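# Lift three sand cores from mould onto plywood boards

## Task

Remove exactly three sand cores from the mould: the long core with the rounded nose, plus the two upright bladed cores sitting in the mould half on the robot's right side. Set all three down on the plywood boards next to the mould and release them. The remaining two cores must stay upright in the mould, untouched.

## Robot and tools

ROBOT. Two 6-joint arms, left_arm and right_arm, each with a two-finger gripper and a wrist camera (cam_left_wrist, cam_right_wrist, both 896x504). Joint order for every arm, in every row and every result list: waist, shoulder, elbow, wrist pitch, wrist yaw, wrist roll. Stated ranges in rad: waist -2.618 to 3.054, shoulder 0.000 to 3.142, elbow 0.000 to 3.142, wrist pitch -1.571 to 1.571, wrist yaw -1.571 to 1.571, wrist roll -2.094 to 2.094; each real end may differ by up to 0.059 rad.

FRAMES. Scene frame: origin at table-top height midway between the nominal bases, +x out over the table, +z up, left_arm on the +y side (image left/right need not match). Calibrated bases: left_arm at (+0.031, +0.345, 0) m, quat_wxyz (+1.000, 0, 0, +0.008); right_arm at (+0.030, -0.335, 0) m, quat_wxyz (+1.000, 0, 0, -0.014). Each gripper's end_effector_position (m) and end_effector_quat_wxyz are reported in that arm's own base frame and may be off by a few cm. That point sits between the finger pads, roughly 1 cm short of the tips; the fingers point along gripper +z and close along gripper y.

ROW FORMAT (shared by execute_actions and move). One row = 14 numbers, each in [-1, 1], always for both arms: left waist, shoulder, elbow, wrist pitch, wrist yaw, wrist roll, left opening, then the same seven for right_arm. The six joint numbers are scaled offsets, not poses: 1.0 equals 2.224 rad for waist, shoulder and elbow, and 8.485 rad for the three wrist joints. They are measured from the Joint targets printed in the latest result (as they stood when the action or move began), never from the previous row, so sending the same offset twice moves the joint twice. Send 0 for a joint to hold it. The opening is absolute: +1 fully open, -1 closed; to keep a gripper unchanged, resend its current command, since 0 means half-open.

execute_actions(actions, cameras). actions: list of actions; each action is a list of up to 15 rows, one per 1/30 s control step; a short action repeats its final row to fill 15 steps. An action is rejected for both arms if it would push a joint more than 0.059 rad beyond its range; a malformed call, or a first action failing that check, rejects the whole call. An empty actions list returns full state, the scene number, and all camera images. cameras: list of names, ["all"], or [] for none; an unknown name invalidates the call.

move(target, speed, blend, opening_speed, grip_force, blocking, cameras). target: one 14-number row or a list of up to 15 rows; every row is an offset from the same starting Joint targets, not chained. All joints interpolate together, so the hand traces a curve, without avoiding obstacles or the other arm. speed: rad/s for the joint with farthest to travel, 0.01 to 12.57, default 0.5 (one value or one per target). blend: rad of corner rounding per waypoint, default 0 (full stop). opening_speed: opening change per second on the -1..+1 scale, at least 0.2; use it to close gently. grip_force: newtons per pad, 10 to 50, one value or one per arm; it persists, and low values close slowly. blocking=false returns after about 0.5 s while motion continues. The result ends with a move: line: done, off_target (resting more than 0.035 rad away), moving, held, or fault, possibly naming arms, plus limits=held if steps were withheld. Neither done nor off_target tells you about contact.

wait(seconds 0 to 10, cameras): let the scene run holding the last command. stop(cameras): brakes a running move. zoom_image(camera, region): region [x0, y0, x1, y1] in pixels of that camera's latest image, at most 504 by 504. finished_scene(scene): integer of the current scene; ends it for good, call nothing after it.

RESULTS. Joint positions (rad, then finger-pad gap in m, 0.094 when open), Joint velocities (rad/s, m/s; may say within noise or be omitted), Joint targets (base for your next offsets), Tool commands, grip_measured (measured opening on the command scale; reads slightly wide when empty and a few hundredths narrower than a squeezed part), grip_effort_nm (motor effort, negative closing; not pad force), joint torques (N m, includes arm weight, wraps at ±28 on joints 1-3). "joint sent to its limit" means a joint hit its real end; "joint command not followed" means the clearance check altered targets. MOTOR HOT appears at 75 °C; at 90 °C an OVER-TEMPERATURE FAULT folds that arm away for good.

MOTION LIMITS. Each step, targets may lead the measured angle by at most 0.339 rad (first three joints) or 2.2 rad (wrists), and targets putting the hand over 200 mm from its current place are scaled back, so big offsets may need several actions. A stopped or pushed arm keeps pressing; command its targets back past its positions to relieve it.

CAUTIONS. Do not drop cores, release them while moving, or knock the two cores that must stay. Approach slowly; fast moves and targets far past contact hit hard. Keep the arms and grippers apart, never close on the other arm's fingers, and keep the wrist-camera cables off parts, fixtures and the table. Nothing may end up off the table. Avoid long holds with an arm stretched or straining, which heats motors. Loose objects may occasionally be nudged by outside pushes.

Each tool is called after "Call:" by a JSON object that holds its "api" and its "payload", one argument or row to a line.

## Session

Call:
{"api": "execute_actions", "payload": {
  "actions": []
}}

Scene clock: 0.00 s.
left_arm: end_effector_position=(+0.3491, -0.0518, +0.2090) grip_measured=+1.000 grip_effort_nm=n/a end_effector_quat_wxyz=(+0.533, -0.007, +0.815, -0.226) | right_arm: end_effector_position=(+0.3047, +0.0784, +0.1820) grip_measured=+1.000 grip_effort_nm=n/a end_effector_quat_wxyz=(+0.477, +0.034, +0.863, +0.162)
Joint positions: left_arm=[0.064 1.008 0.577 0.059 0.429 -0.249 0.094] | right_arm=[0.21 0.845 0.563 -0.234 -0.068 0.329 0.094]
Joint velocities: within noise
Joint torques (N m): no reading
Heat: left arm: 34 °C; right arm: 33 °C.
Joint targets: left_arm=[0.064 1.000 0.586 0.063 0.431 -0.247] | right_arm=[0.210 0.838 0.575 -0.230 -0.068 0.327]
Tool commands: left_gripper/opening=+1.0 right_gripper/opening=+1.0

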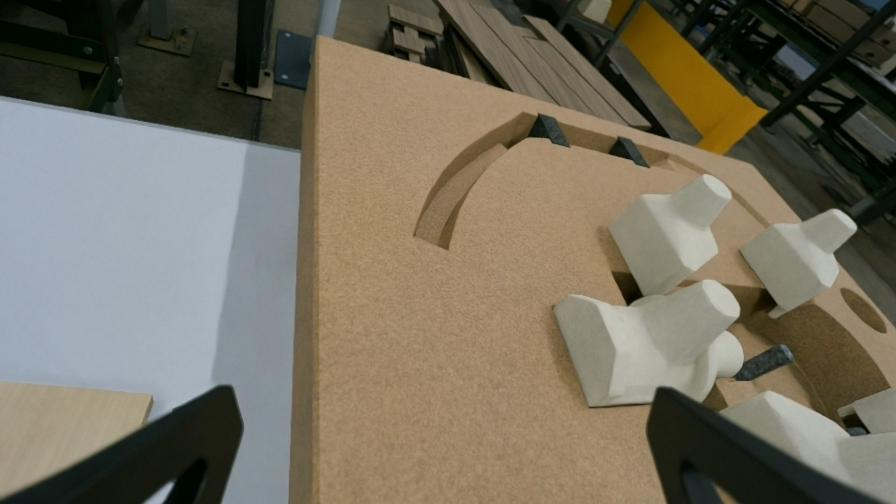

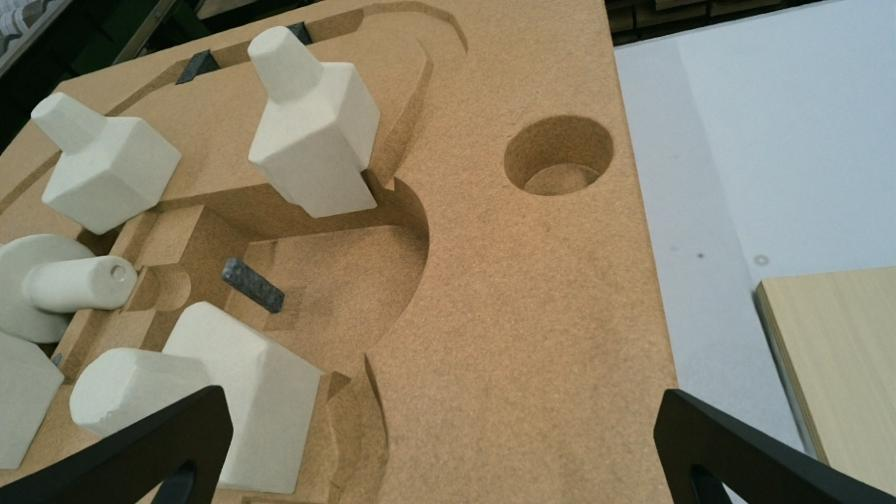

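Call:
{"api": "move", "payload": {
  "target": [
    [-0.05,0.15,0.4,-0.11,-0.03,0.015,1,0,0.18,0.41,-0.09,0.004,-0.02,1],
    [-0.2311,0.2248,0.6808,-0.1842,-0.0508,0.0291,1,0.1079,0.2977,0.6857,-0.1497,0.008,-0.0385,1]
  ],
  "speed": 1.0,
  "blend": 0.2,
  "cameras": ["all"]
}}

Scene clock: 6.97 s.
left_arm: end_effector_position=(+0.2925, -0.1399, +0.3716) grip_measured=+1.000 grip_effort_nm=0.03 end_effector_quat_wxyz=(+0.319, +0.207, +0.922, -0.077) | right_arm: end_effector_position=(+0.2936, +0.1420, +0.3688) grip_measured=+1.000 grip_effort_nm=0.03 end_effector_quat_wxyz=(+0.317, -0.206, +0.923, +0.076)
Joint positions: left_arm=[-0.444 1.491 2.082 -1.493 0.009 -0.006 0.094] | right_arm=[0.443 1.494 2.074 -1.487 -0.008 0.006 0.094]
Joint torques (N m): left_arm=[-0.4 -3.28 5.3 1.55 -0.06 0.01] | right_arm=[0.57 -3.49 6.34 0.96 0.07 -0.12]
Heat: left arm: 34 °C; right arm: 35 °C.
Joint targets: left_arm=[-0.451 1.500 2.101 -1.500 0.000 0.000] | right_arm=[0.450 1.500 2.100 -1.501 0.000 0.000]
move: done

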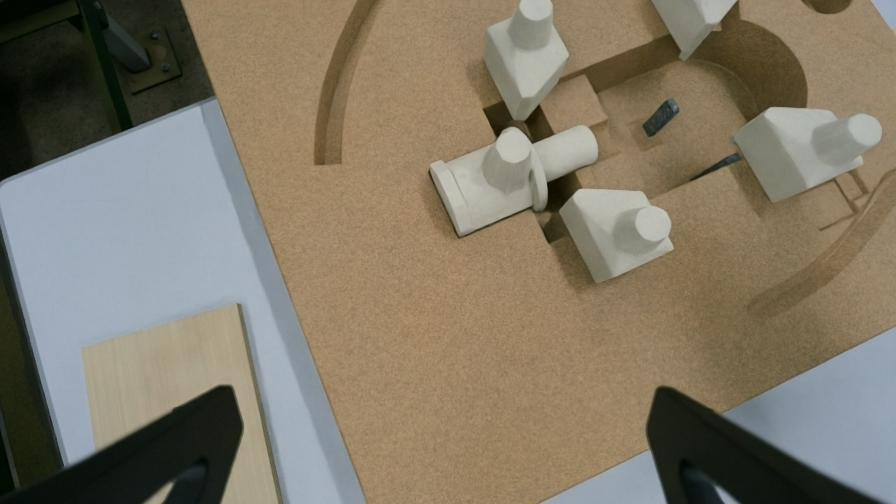

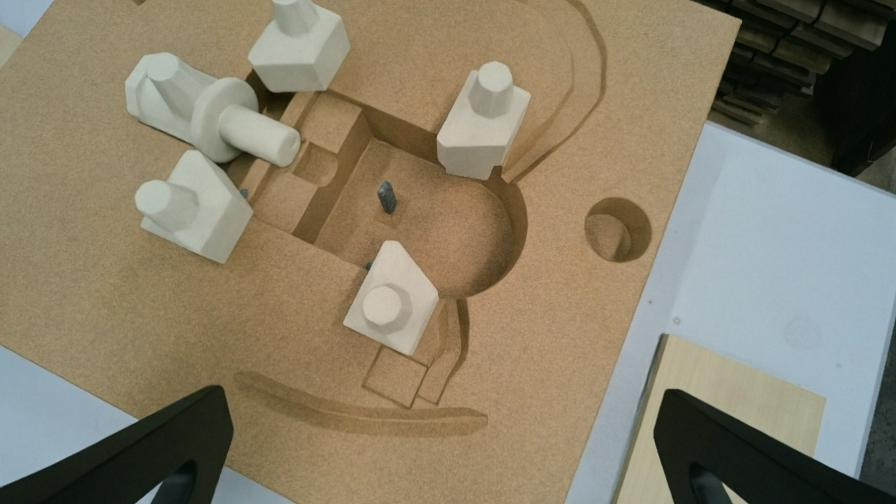

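Call:
{"api": "move", "payload": {
  "target": [0.1076,0.2709,-0.0621,0.0348,0.1,0.15,0.6,0.3016,-0.1462,-0.6049,0.131,0.1092,0.0823,1],
  "speed": 0.9,
  "cameras": ["all"]
}}

Scene clock: 31.83 s.
left_arm: end_effector_position=(+0.4082, -0.2220, +0.1879) grip_measured=+0.602 grip_effort_nm=-0.06 end_effector_quat_wxyz=(+0.288, +0.647, +0.645, -0.288) | right_arm: end_effector_position=(+0.2549, +0.1989, +0.1798) grip_measured=+1.000 grip_effort_nm=0.03 end_effector_quat_wxyz=(+0.518, -0.028, +0.855, -0.005)
Joint positions: left_arm=[-0.214 2.091 1.966 -1.215 0.815 1.259 0.075] | right_arm=[1.113 1.194 0.762 -0.412 0.904 0.684 0.094]
Joint torques (N m): left_arm=[0.24 -9.13 4.64 0.95 0.87 0.08] | right_arm=[0.68 -4.67 5.38 1.2 0.48 0.12]
Heat: left arm: 35 °C; right arm: 35 °C.
Joint targets: left_arm=[-0.211 2.102 1.962 -1.205 0.848 1.273] | right_arm=[1.120 1.175 0.755 -0.389 0.927 0.698]
move: done

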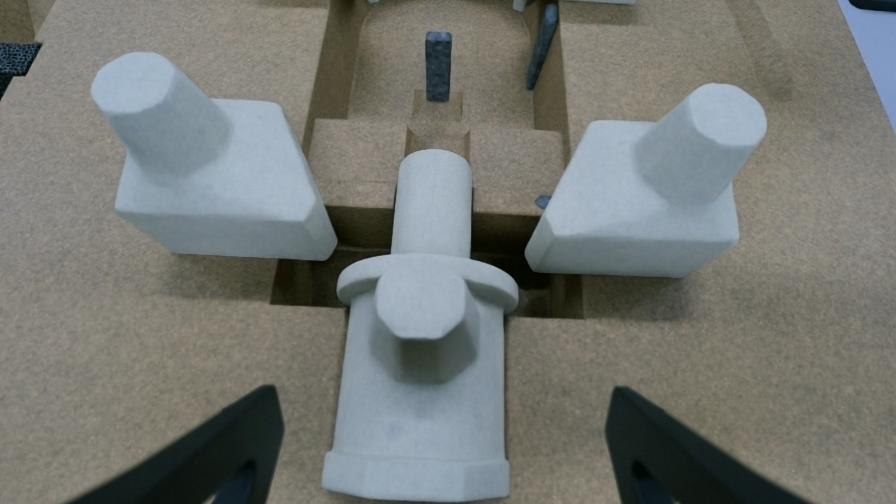

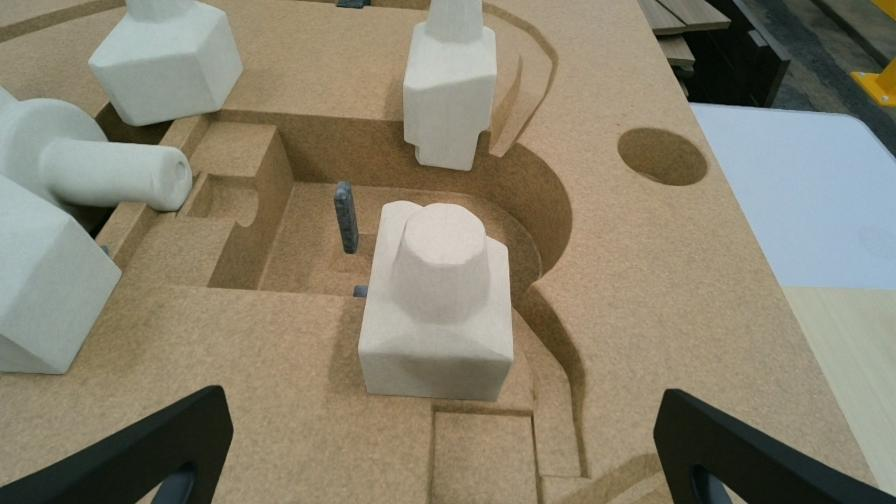

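Call:
{"api": "move", "payload": {
  "target": [-0.0359,0.0145,-0.0386,0.024,-0.0024,-0.0135,0.6,-0.0973,0.0719,-0.021,0.0435,-0.0193,-0.0256,1],
  "speed": 0.35,
  "cameras": ["all"]
}}

Scene clock: 45.87 s.
left_arm: end_effector_position=(+0.4158, -0.2573, +0.1650) grip_measured=+0.602 grip_effort_nm=-0.06 end_effector_quat_wxyz=(+0.303, +0.648, +0.637, -0.289) | right_arm: end_effector_position=(+0.3129, +0.2012, +0.1603) grip_measured=+1.000 grip_effort_nm=0.03 end_effector_quat_wxyz=(+0.528, -0.018, +0.849, +0.006)
Joint positions: left_arm=[-0.285 2.112 1.886 -1.013 0.813 1.158 0.075] | right_arm=[0.91 1.33 0.718 -0.047 0.761 0.481 0.094]
Joint torques (N m): left_arm=[-0.36 -8.61 4.29 1.16 0.65 -0.08] | right_arm=[-0.49 -3.75 5.09 1.47 0.19 -0.03]
Heat: left arm: 35 °C; right arm: 35 °C.
Joint targets: left_arm=[-0.291 2.135 1.877 -1.001 0.828 1.158] | right_arm=[0.904 1.335 0.708 -0.020 0.763 0.481]
move: done

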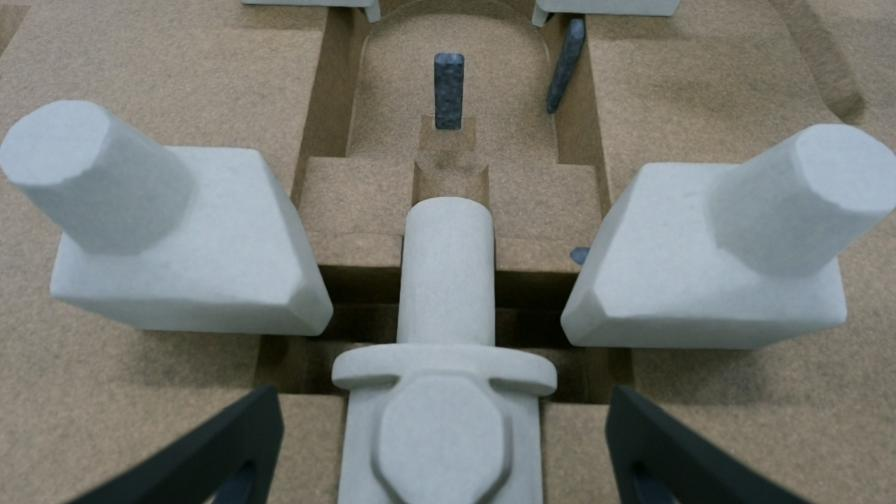

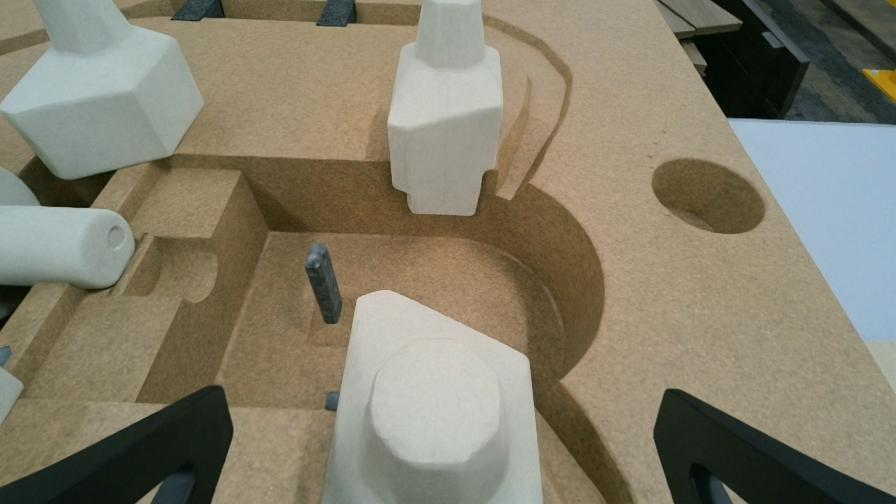

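Call:
{"api": "move", "payload": {
  "target": [
    [0,0.0005,-0.0203,0.0054,0,0,0.6,0,0.0085,-0.0128,0.0057,0,0,1],
    [0,0.0005,-0.0203,0.0054,0,0,-0.8,0,0.0085,-0.0128,0.0057,0,0,-0.7]
  ],
  "speed": 0.3,
  "opening_speed": 1.3,
  "grip_force": [50,40],
  "cameras": ["all"]
}}

Scene clock: 55.07 s.
left_arm: end_effector_position=(+0.4158, -0.2572, +0.1536) grip_measured=-0.298 grip_effort_nm=-1.00 end_effector_quat_wxyz=(+0.302, +0.647, +0.637, -0.289) | right_arm: end_effector_position=(+0.3132, +0.2022, +0.1512) grip_measured=-0.282 grip_effort_nm=-0.76 end_effector_quat_wxyz=(+0.528, -0.017, +0.849, +0.008)
Joint positions: left_arm=[-0.285 2.112 1.841 -0.967 0.812 1.158 0.033] | right_arm=[0.91 1.349 0.69 0.005 0.758 0.48 0.034]
Joint torques (N m): left_arm=[-0.44 -8.54 4.3 1.13 0.67 -0.07] | right_arm=[-0.47 -3.79 5 1.42 0.24 -0.03]
Heat: left arm: 35 °C; right arm: 35 °C.
Joint targets: left_arm=[-0.291 2.136 1.832 -0.956 0.828 1.159] | right_arm=[0.904 1.354 0.680 0.029 0.763 0.481]
grip_force (N): 50, 40
move: done

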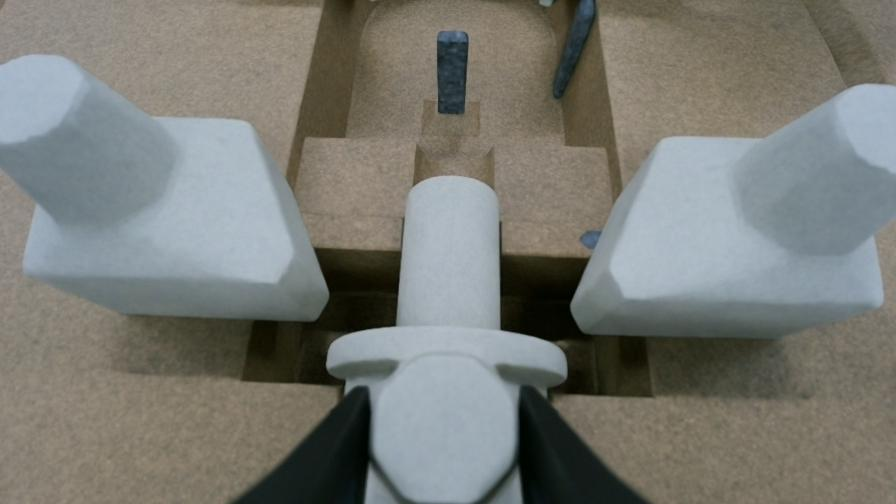

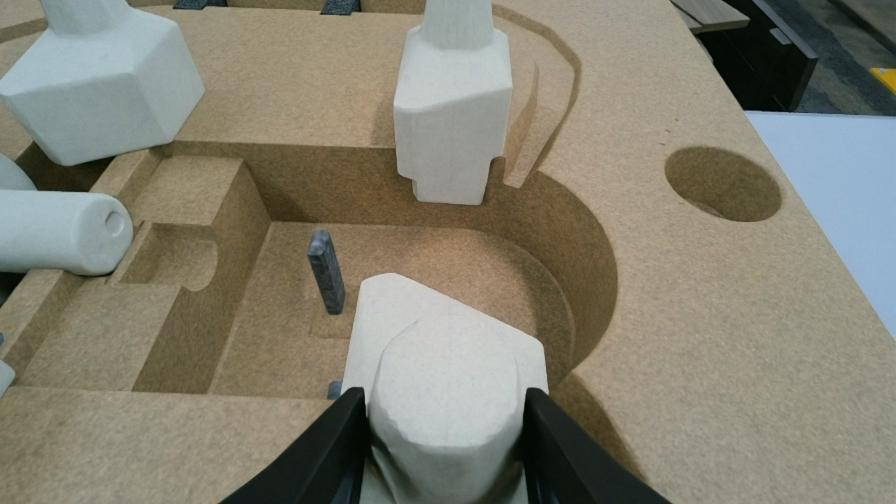

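Call:
{"api": "move", "payload": {
  "target": [
    [0.009,0.0391,0.2454,-0.0541,0.0141,0.006,-0.8,0,-0.0414,0.1539,-0.0513,0,0,-0.7],
    [0.0315,0.0391,0.2504,-0.0541,0.0236,0.0118,-0.8,0,-0.0414,0.1539,-0.0513,0,0,-0.7],
    [0.1983,0.0391,0.2504,-0.0541,0.0236,0.0118,-0.8,-0.6088,-0.023,0.2956,-0.0782,-0.0899,-0.0567,-0.7],
    [0.2972,-0.4227,-0.3273,0.0528,-0.0976,-0.1366,-0.8,-0.6088,0.1384,0.3909,-0.1316,-0.0899,-0.0567,-0.7],
    [0.2972,-0.4939,-0.4732,0.0724,-0.0976,-0.1366,-0.8,-0.6088,0.2633,0.4766,-0.1567,-0.0899,-0.0567,-0.7],
    [0.2972,-0.4715,-0.5803,0.1063,-0.0976,-0.1366,-0.8,-0.6088,0.2633,0.4766,-0.1567,-0.0899,-0.0567,-0.7]
  ],
  "speed": [0.3,0.3,0.8,0.8,0.6,0.4],
  "blend": 0.04,
  "cameras": ["all"]
}}

Scene clock: 97.47 s.
left_arm: end_effector_position=(+0.3128, +0.1190, +0.1212) grip_measured=-0.298 grip_effort_nm=-1.00 end_effector_quat_wxyz=(+0.429, -0.161, +0.886, +0.076) | right_arm: end_effector_position=(+0.3408, -0.1656, +0.1102) grip_measured=-0.284 grip_effort_nm=-0.82 end_effector_quat_wxyz=(+0.018, +0.227, +0.974, -0.007)
Joint positions: left_arm=[0.365 1.089 0.544 -0.125 0.009 0.002 0.033] | right_arm=[-0.452 1.949 1.695 -1.279 0.007 0.006 0.034]
Joint torques (N m): left_arm=[0.5 -2.59 5.37 2.71 -0.07 -0.11] | right_arm=[0.1 -9.16 8.75 -0.04 -0.06 -0.11]
Heat: left arm: 36 °C; right arm: 36 °C.
Joint targets: left_arm=[0.370 1.087 0.541 -0.054 0.000 0.000] | right_arm=[-0.450 1.939 1.740 -1.301 0.000 0.000]
grip_force (N): 50, 40
move: off_target (left_arm, right_arm); left_arm: the wrist pitch is farthest, 0.071 rad from its target; right_arm: the elbow is farthest, 0.045 rad from its target

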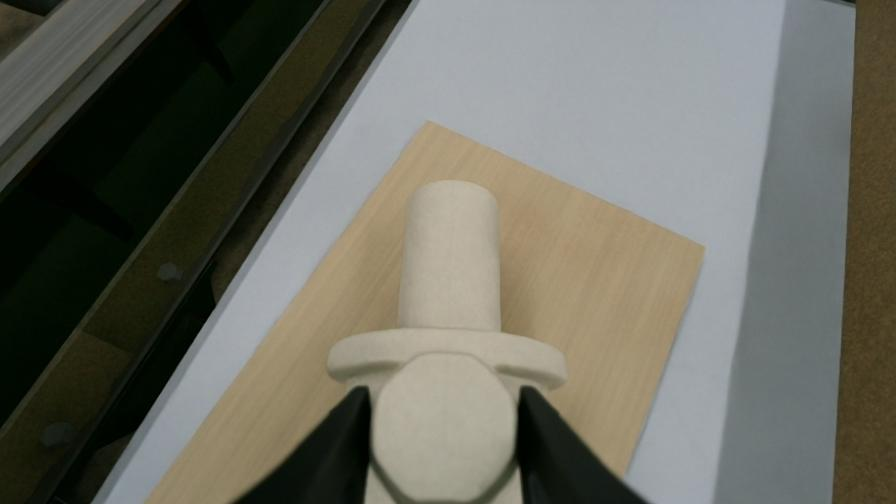

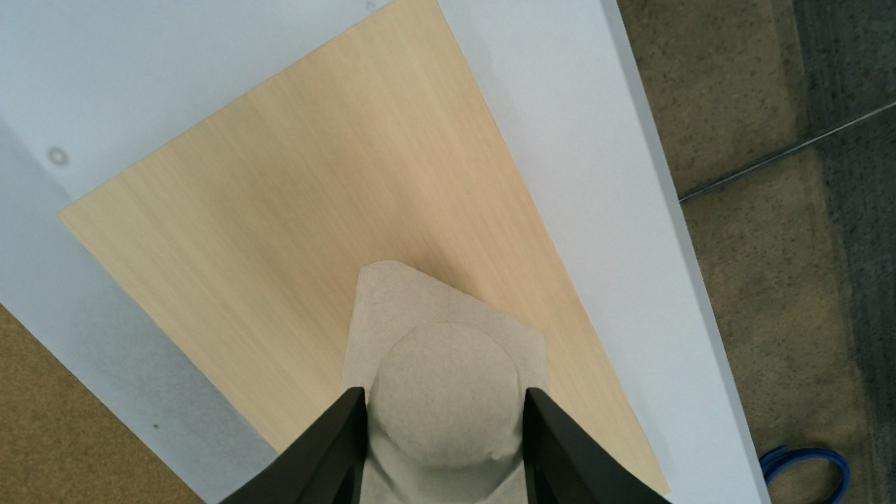

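Call:
{"api": "move", "payload": {
  "target": [0,0.0351,-0.0495,0.0304,0,0,-0.8,0,0.011,-0.0476,0.0154,0,0,-0.7],
  "speed": 0.2,
  "grip_force": [50,22],
  "cameras": ["all"]
}}

Scene clock: 104.77 s.
left_arm: end_effector_position=(+0.3310, +0.1259, +0.1205) grip_measured=-0.298 grip_effort_nm=-1.00 end_effector_quat_wxyz=(+0.491, -0.156, +0.853, +0.086) | right_arm: end_effector_position=(+0.3579, -0.1724, +0.1009) grip_measured=-0.284 grip_effort_nm=-0.49 end_effector_quat_wxyz=(+0.054, +0.227, +0.972, -0.012)
Joint positions: left_arm=[0.365 1.149 0.445 0.178 0.009 -0.002 0.033] | right_arm=[-0.452 1.951 1.655 -1.165 -0.001 0.006 0.034]
Joint torques (N m): left_arm=[0.39 -1.52 4.25 2.33 -0.08 -0.07] | right_arm=[0.12 -7.54 3.7 0.24 0 -0.11]
Heat: left arm: 36 °C; right arm: 37 °C.
Joint targets: left_arm=[0.370 1.165 0.430 0.204 0.000 0.000] | right_arm=[-0.450 1.964 1.634 -1.171 0.000 0.000]
grip_force (N): 50, 22
move: done

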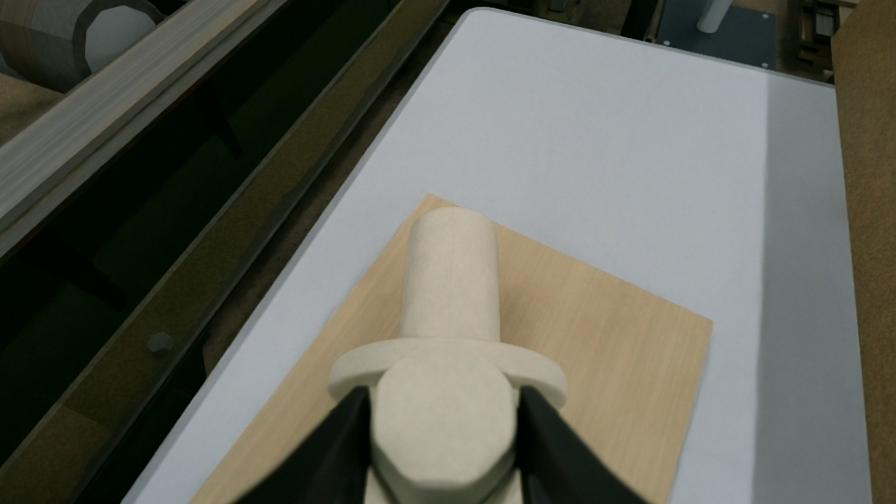

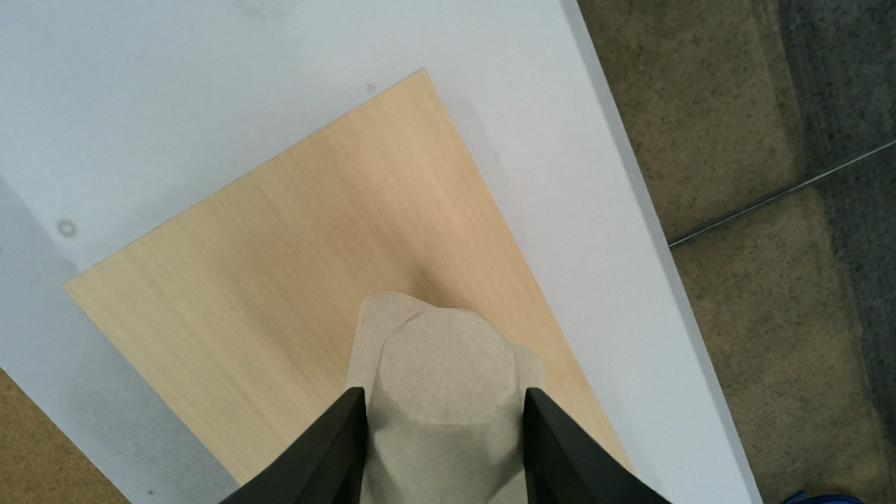

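Call:
{"api": "move", "payload": {
  "target": [0,0.0005,-0.0727,0.0323,0,0,-0.8,0,0.0245,-0.0183,0.0112,0,0,-0.7],
  "speed": 0.2,
  "cameras": ["all"]
}}

Scene clock: 113.20 s.
left_arm: end_effector_position=(+0.3276, +0.1247, +0.1213) grip_measured=-0.298 grip_effort_nm=-1.00 end_effector_quat_wxyz=(+0.555, -0.149, +0.812, +0.098) | right_arm: end_effector_position=(+0.3755, -0.1808, +0.0872) grip_measured=-0.284 grip_effort_nm=-0.49 end_effector_quat_wxyz=(+0.082, +0.226, +0.970, -0.018)
Joint positions: left_arm=[0.365 1.149 0.288 0.488 0.008 -0.004 0.033] | right_arm=[-0.452 1.976 1.629 -1.056 -0.001 0.006 0.034]
Joint torques (N m): left_arm=[0.4 -1.07 3.45 2.08 -0.07 -0.02] | right_arm=[0.1 -5.6 2.65 0.22 0.01 -0.11]
Heat: left arm: 36 °C; right arm: 35 °C.
Joint targets: left_arm=[0.370 1.166 0.269 0.478 0.000 0.000] | right_arm=[-0.450 2.019 1.593 -1.075 0.000 0.000]
grip_force (N): 50, 22
move: off_target (right_arm); right_arm: the shoulder is farthest, 0.042 rad from its target

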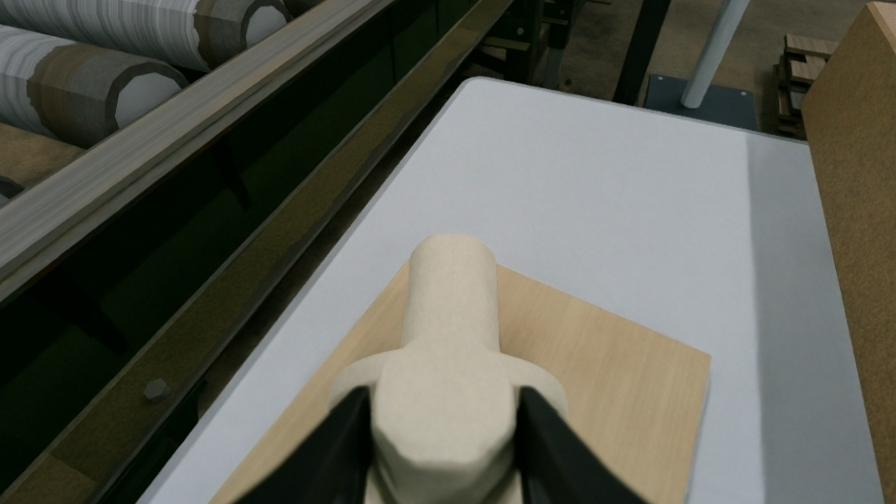

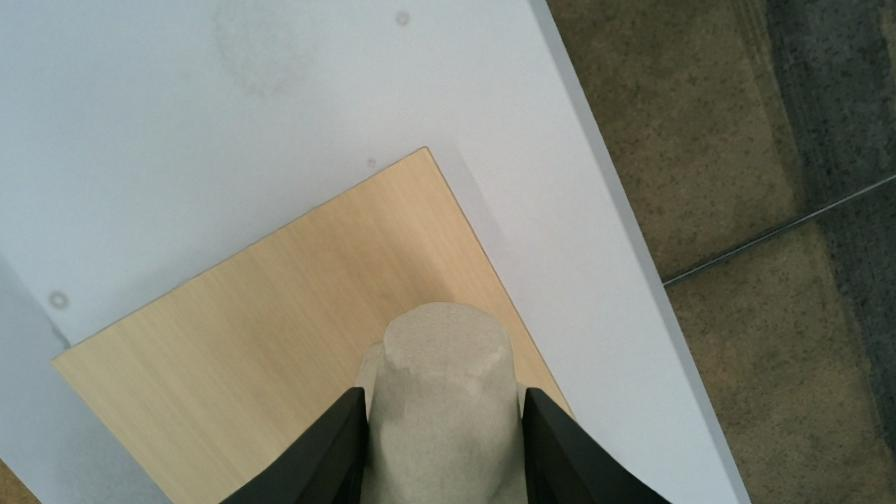

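Call:
{"api": "move", "payload": {
  "target": [0,0,0,0,0,0,0.2,0,0.0245,0,0.0064,0,0,-0.7],
  "speed": 0.2,
  "opening_speed": 0.6,
  "cameras": ["all"]
}}

Scene clock: 118.07 s.
left_arm: end_effector_position=(+0.3235, +0.1237, +0.1095) grip_measured=+0.198 grip_effort_nm=0.13 end_effector_quat_wxyz=(+0.540, -0.152, +0.822, +0.096) | right_arm: end_effector_position=(+0.3883, -0.1884, +0.0763) grip_measured=-0.300 grip_effort_nm=-0.48 end_effector_quat_wxyz=(+0.096, +0.226, +0.969, -0.024)
Joint positions: left_arm=[0.365 1.16 0.277 0.472 0.005 -0.004 0.056] | right_arm=[-0.453 2.011 1.629 -0.99 0.003 0.006 0.033]
Joint torques (N m): left_arm=[0.39 -1.98 4.29 2.21 -0.03 -0.02] | right_arm=[0.16 -4.31 2.69 0.17 -0.05 -0.11]
Heat: left arm: 36 °C; right arm: 35 °C.
Joint targets: left_arm=[0.370 1.166 0.269 0.478 0.000 0.000] | right_arm=[-0.450 2.073 1.593 -1.021 0.000 0.000]
grip_force (N): 50, 22
move: off_target (right_arm); right_arm: the shoulder is farthest, 0.063 rad from its target

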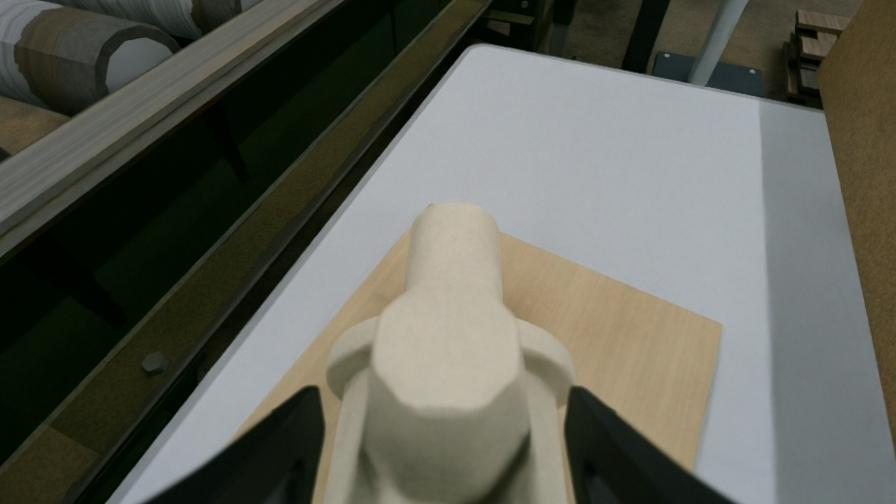

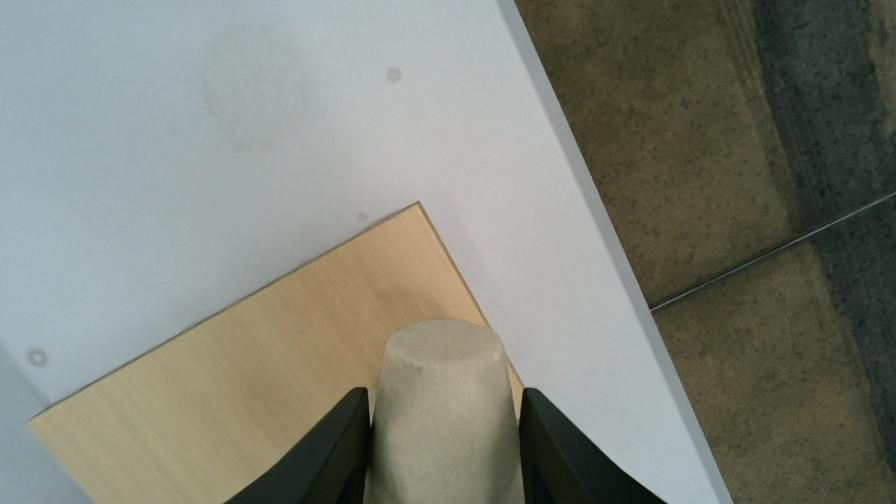

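Call:
{"api": "move", "payload": {
  "target": [
    [0,-0.0578,0.2296,-0.0966,0,0,0.4,0,0,0,0,0,0,-0.7],
    [-0.5935,-0.1691,0.0225,-0.0008,0,0,0.4,0,0,0,0,0,0,-0.7]
  ],
  "speed": [0.4,1.0],
  "blend": 0.05,
  "cameras": ["cam_left_wrist"]
}}

Call:
{"api": "zoom_image", "payload": {
  "camera": "cam_left_wrist",
  "region": [460, 50, 710, 300]
}}

Scene clock: 127.13 s.
left_arm: end_effector_position=(+0.1963, -0.2690, +0.2423) grip_measured=+0.398 grip_effort_nm=0.12 end_effector_quat_wxyz=(+0.619, +0.325, +0.640, -0.318) | right_arm: end_effector_position=(+0.3883, -0.1884, +0.0763) grip_measured=-0.300 grip_effort_nm=-0.49 end_effector_quat_wxyz=(+0.096, +0.226, +0.969, -0.024)
Joint positions: left_arm=[-0.942 0.806 0.329 0.447 0.002 -0.004 0.066] | right_arm=[-0.453 2.011 1.629 -0.99 0.003 0.006 0.033]
Joint torques (N m): left_arm=[-0.57 -1.96 4.98 2.48 -0.01 -0.03] | right_arm=[0.16 -4.3 2.69 0.16 -0.04 -0.1]
Heat: left arm: 37 °C; right arm: 34 °C.
Joint targets: left_arm=[-0.950 0.790 0.319 0.471 0.000 0.000] | right_arm=[-0.450 2.073 1.593 -1.021 0.000 0.000]
grip_force (N): 50, 22
move: off_target (right_arm); right_arm: the shoulder is farthest, 0.062 rad from its target
Images, in order (width x height): cam_left_wrist 896x504.

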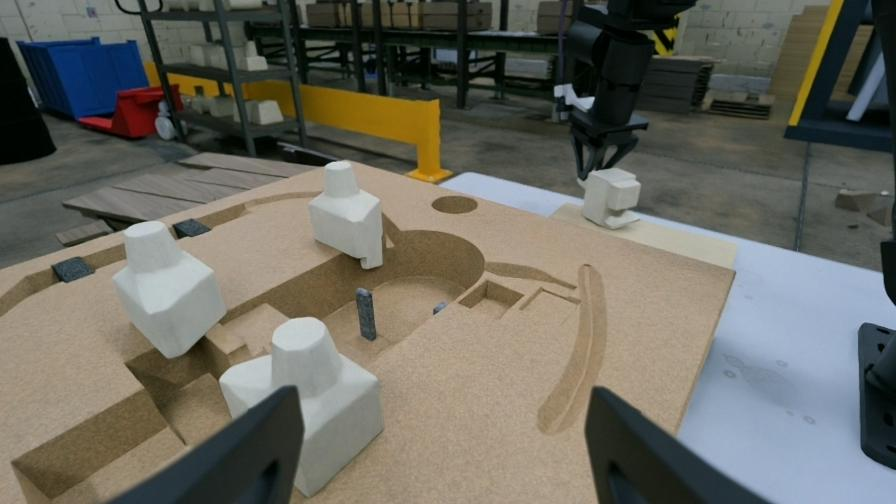

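Scaled by 2.016.

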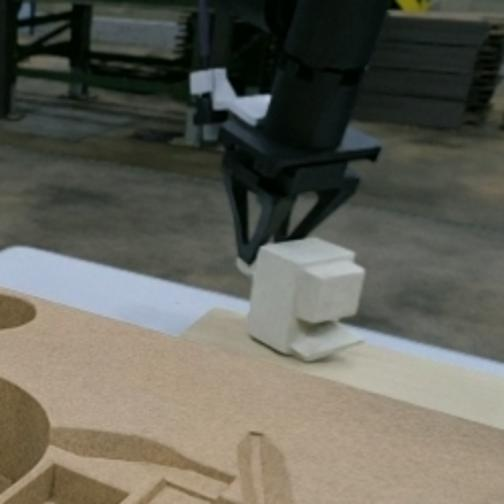

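Call:
{"api": "move", "payload": {
  "target": [
    [0,0,0,0,0,0,0.4,0,0,0,0,0,0,0.25],
    [0,0,0,0,0,0,0.4,0,-0.011,0.1453,-0.0409,0,0,0.25],
    [0,0,0,0,0,0,0.4,0.1124,-0.2352,0.0481,0.026,0,0,0.25],
    [0,0,0,0,0,0,0.4,0.3687,-0.2804,-0.3554,0.1553,0,0,1]
  ],
  "speed": [0.5,0.35,0.9,0.9],
  "blend": [0,0.05,0.15,0],
  "opening_speed": 0.8,
  "cameras": ["all"]
}}

Scene clock: 144.07 s.
left_arm: end_effector_position=(+0.1963, -0.2690, +0.2425) grip_measured=+0.398 grip_effort_nm=0.12 end_effector_quat_wxyz=(+0.620, +0.325, +0.640, -0.318) | right_arm: end_effector_position=(+0.4247, +0.1634, +0.1782) grip_measured=+0.997 grip_effort_nm=0.18 end_effector_quat_wxyz=(+0.541, -0.151, +0.821, +0.099)
Joint positions: left_arm=[-0.942 0.806 0.329 0.448 0.002 -0.004 0.066] | right_arm=[0.366 1.476 0.809 0.262 0.003 0.001 0.094]
Joint torques (N m): left_arm=[-0.46 -2 5.07 2.48 -0.01 -0.04] | right_arm=[0.29 -7.65 5.53 1.82 -0.04 -0.05]
Heat: left arm: 40 °C; right arm: 34 °C.
Joint targets: left_arm=[-0.950 0.790 0.319 0.471 0.000 0.000] | right_arm=[0.370 1.450 0.803 0.297 0.000 0.000]
grip_force (N): 50, 22
move: done

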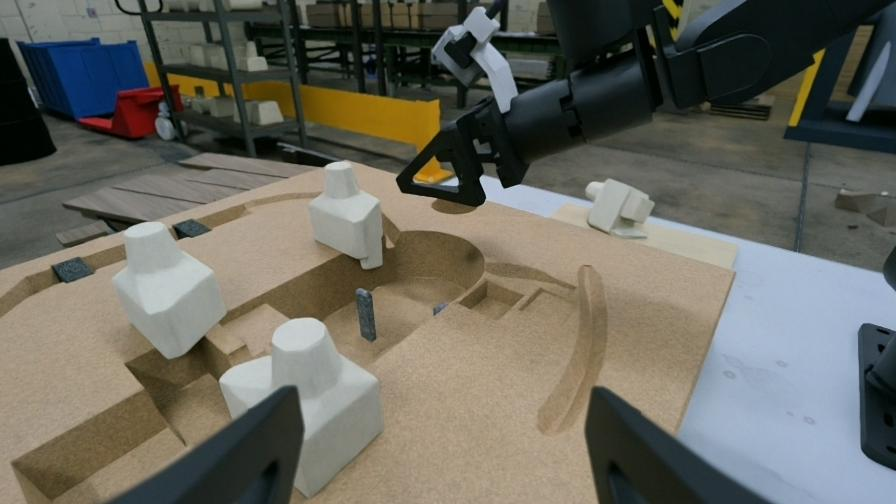

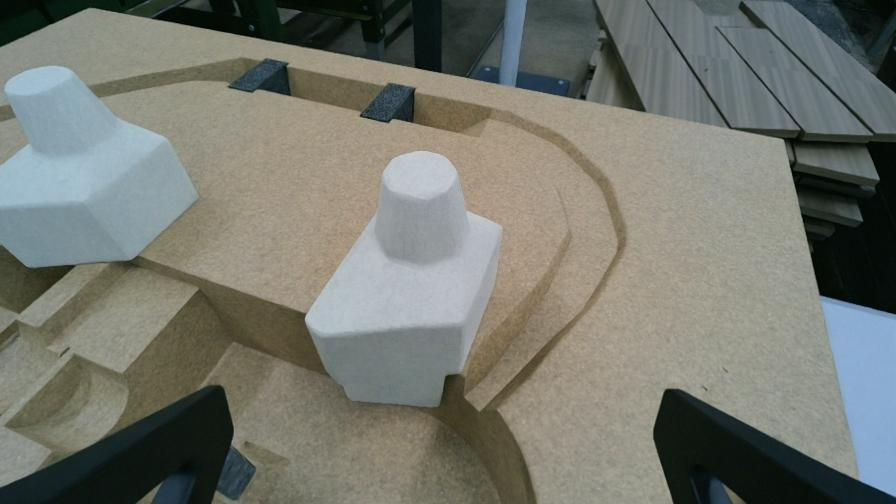

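Call:
{"api": "move", "payload": {
  "target": [0,0,0,0,0,0,0.4,0.0067,0.1888,0.1547,0.0089,0,0,1],
  "speed": 0.4,
  "cameras": ["cam_right_wrist"]
}}

Scene clock: 149.37 s.
left_arm: end_effector_position=(+0.1963, -0.2690, +0.2425) grip_measured=+0.398 grip_effort_nm=0.12 end_effector_quat_wxyz=(+0.620, +0.325, +0.640, -0.318) | right_arm: end_effector_position=(+0.5067, +0.2016, +0.1480) grip_measured=+0.997 grip_effort_nm=0.18 end_effector_quat_wxyz=(+0.537, -0.156, +0.823, +0.102)
Joint positions: left_arm=[-0.942 0.806 0.329 0.448 0.002 -0.004 0.066] | right_arm=[0.378 1.861 1.112 0.336 0.003 0.001 0.094]
Joint torques (N m): left_arm=[-0.47 -1.89 5.08 2.46 -0.01 -0.02] | right_arm=[0.58 -7.79 8.59 1.83 -0.04 -0.06]
Heat: left arm: 40 °C; right arm: 36 °C.
Joint targets: left_arm=[-0.950 0.790 0.319 0.471 0.000 0.000] | right_arm=[0.385 1.869 1.147 0.372 0.000 0.000]
grip_force (N): 50, 22
move: off_target (right_arm); right_arm: the wrist pitch is farthest, 0.037 rad from its target
Images, in order (width x height): cam_right_wrist 896x504.

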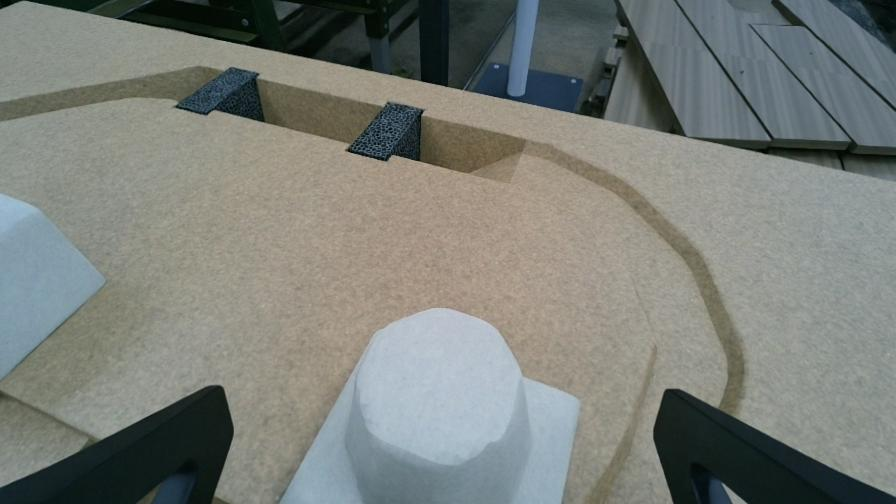

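Call:
{"api": "move", "payload": {
  "target": [0,0,0,0,0,0,0.4,0,0,0,0,0,0,-0.7],
  "opening_speed": 1.3,
  "grip_force": [50,40]
}}

Scene clock: 161.97 s.
left_arm: end_effector_position=(+0.1963, -0.2690, +0.2425) grip_measured=+0.398 grip_effort_nm=0.12 end_effector_quat_wxyz=(+0.620, +0.325, +0.640, -0.318) | right_arm: end_effector_position=(+0.5094, +0.2037, +0.1552) grip_measured=-0.226 grip_effort_nm=-0.79 end_effector_quat_wxyz=(+0.547, -0.155, +0.816, +0.105)
Joint positions: left_arm=[-0.942 0.806 0.329 0.448 0.002 -0.004 0.066] | right_arm=[0.379 1.861 1.119 0.354 0.002 0.001 0.036]
Joint torques (N m): left_arm=[-0.58 -1.92 5.09 2.45 0 0.01] | right_arm=[0.44 -7.8 8.08 1.67 -0.04 -0.06]
Heat: left arm: 41 °C; right arm: 38 °C.
Joint targets: left_arm=[-0.950 0.790 0.319 0.472 0.000 0.000] | right_arm=[0.385 1.869 1.147 0.372 0.000 0.000]
grip_force (N): 50, 40
move: done

Call:
{"api": "move", "payload": {
  "target": [
    [0,0,0,0,0,0,0.4,0,-0.0352,0.0636,-0.0259,0,0,-0.7],
    [0,0,0,0,0,0,0.4,0,-0.0497,0.1809,-0.0604,0,0,-0.7],
    [0,0,0,0,0,0,0.4,0,-0.2545,0.0856,-0.1186,0,0,-0.7],
    [0,0,0,0,0,0,0.4,-0.263,-0.2545,0.0856,-0.1186,0,0,-0.7],
    [0,0,0,0,0,0,0.4,-0.263,-0.0932,0.1809,-0.172,0,0,-0.7],
    [0,0,0,0,0,0,0.4,-0.263,0.0317,0.2666,-0.1971,0,0,-0.7]
  ],
  "speed": [0.3,0.4,0.6,0.7,0.6,0.5],
  "blend": 0.05,
  "cameras": ["all"]
}}

Scene clock: 170.03 s.
left_arm: end_effector_position=(+0.1963, -0.2690, +0.2425) grip_measured=+0.398 grip_effort_nm=0.12 end_effector_quat_wxyz=(+0.620, +0.325, +0.640, -0.318) | right_arm: end_effector_position=(+0.3730, -0.0765, +0.1120) grip_measured=-0.231 grip_effort_nm=-0.82 end_effector_quat_wxyz=(+0.023, +0.101, +0.995, -0.005)
Joint positions: left_arm=[-0.942 0.806 0.329 0.448 0.002 -0.004 0.066] | right_arm=[-0.202 1.946 1.698 -1.275 0.006 0.001 0.036]
Joint torques (N m): left_arm=[-0.59 -1.96 5.03 2.48 0.01 0] | right_arm=[0.12 -8.99 8.47 -0.08 -0.06 -0.05]
Heat: left arm: 42 °C; right arm: 38 °C.
Joint targets: left_arm=[-0.950 0.790 0.319 0.472 0.000 0.000] | right_arm=[-0.200 1.940 1.740 -1.300 0.000 0.000]
grip_force (N): 50, 40
move: off_target (right_arm); right_arm: the elbow is farthest, 0.042 rad from its target

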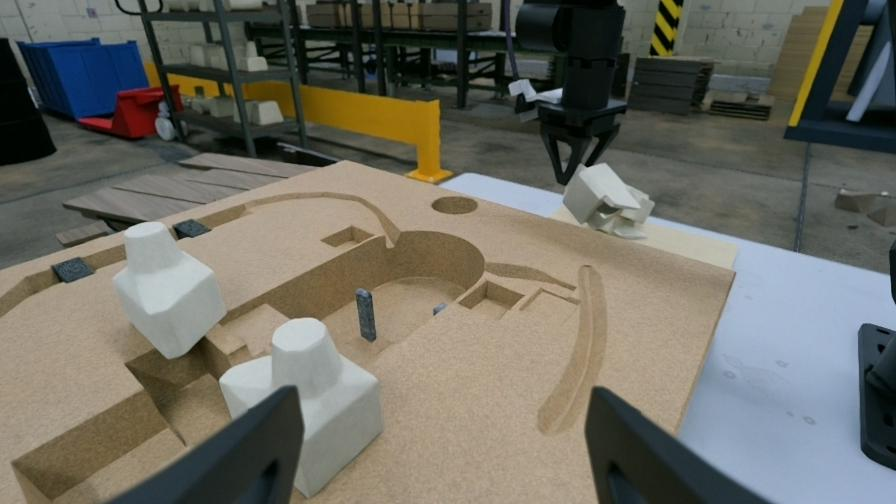

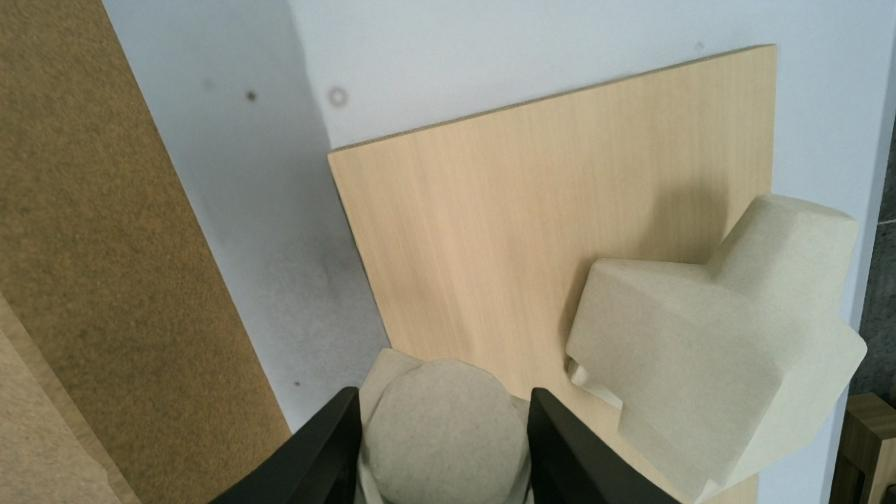

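Call:
{"api": "move", "payload": {
  "target": [
    [0,0,0,0,0,0,0.4,0.009,0.0105,-0.0476,0.0152,0,0,-0.7],
    [0,0,0,0,0,0,0.4,0.009,0.0351,-0.0659,0.0265,0,0,-0.7],
    [0,0,0,0,0,0,0.4,0.009,0.0596,-0.0659,0.0329,0,0,-0.7],
    [0,0,0,0,0,0,0.4,0.009,0.0863,-0.0617,0.0388,0,0,-0.7]
  ],
  "speed": [0.3,0.2,0.15,0.15],
  "blend": 0.02,
  "grip_force": [50,20],
  "cameras": ["all"]
}}

Call:
{"api": "zoom_image", "payload": {
  "camera": "cam_left_wrist",
  "region": [460, 50, 710, 300]
}}

Scene clock: 181.80 s.
left_arm: end_effector_position=(+0.1963, -0.2690, +0.2425) grip_measured=+0.398 grip_effort_nm=0.12 end_effector_quat_wxyz=(+0.620, +0.325, +0.640, -0.318) | right_arm: end_effector_position=(+0.4051, -0.0715, +0.0547) grip_measured=-0.229 grip_effort_nm=-0.46 end_effector_quat_wxyz=(+0.041, +0.093, +0.995, +0.007)
Joint positions: left_arm=[-0.942 0.806 0.329 0.448 0.002 -0.004 0.066] | right_arm=[-0.186 2.058 1.628 -1.06 -0.021 0.001 0.036]
Joint torques (N m): left_arm=[-0.59 -2.03 5.11 2.47 0.01 0] | right_arm=[0.5 -3.55 3.29 1.09 0.19 -0.05]
Heat: left arm: 43 °C; right arm: 37 °C.
Joint targets: left_arm=[-0.950 0.790 0.319 0.472 0.000 0.000] | right_arm=[-0.180 2.132 1.603 -0.971 0.000 0.000]
grip_force (N): 50, 20
move: off_target (right_arm); right_arm: the wrist pitch is farthest, 0.089 rad from its target

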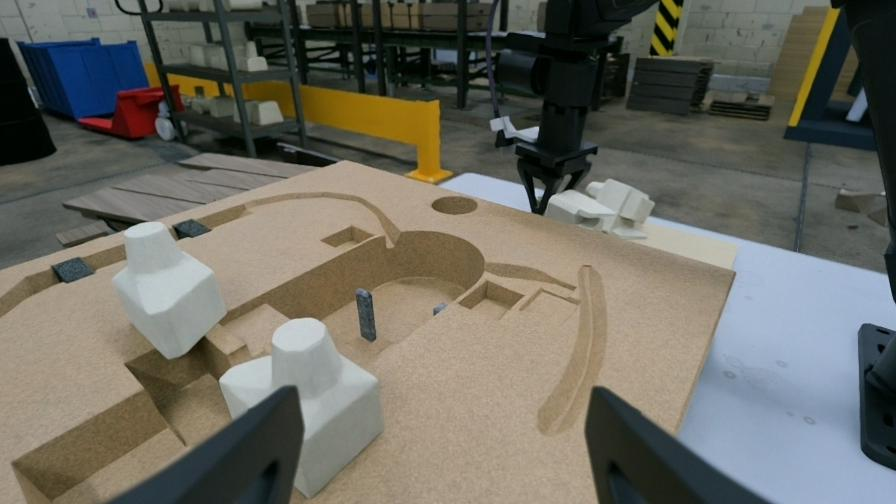

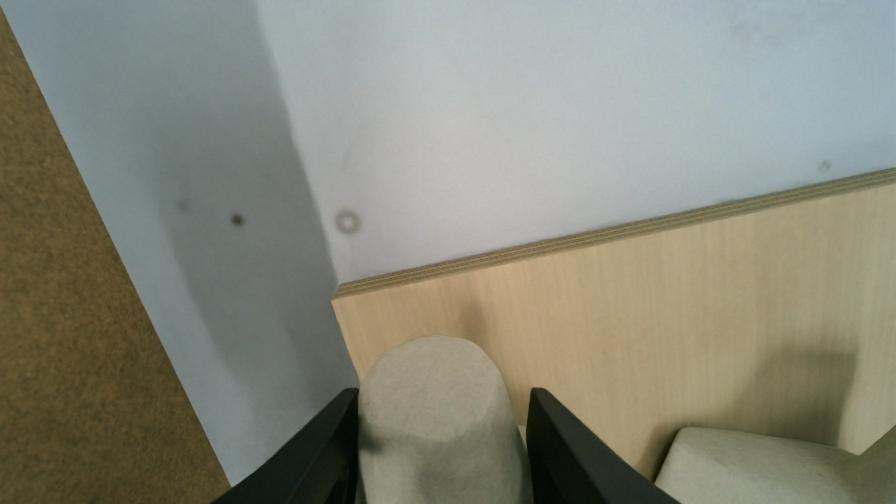

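Scaled by 2.016.

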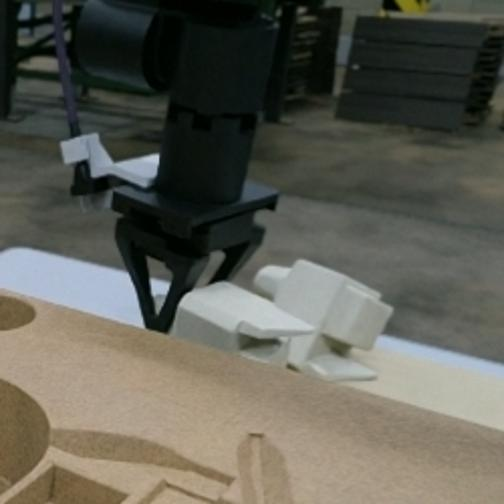

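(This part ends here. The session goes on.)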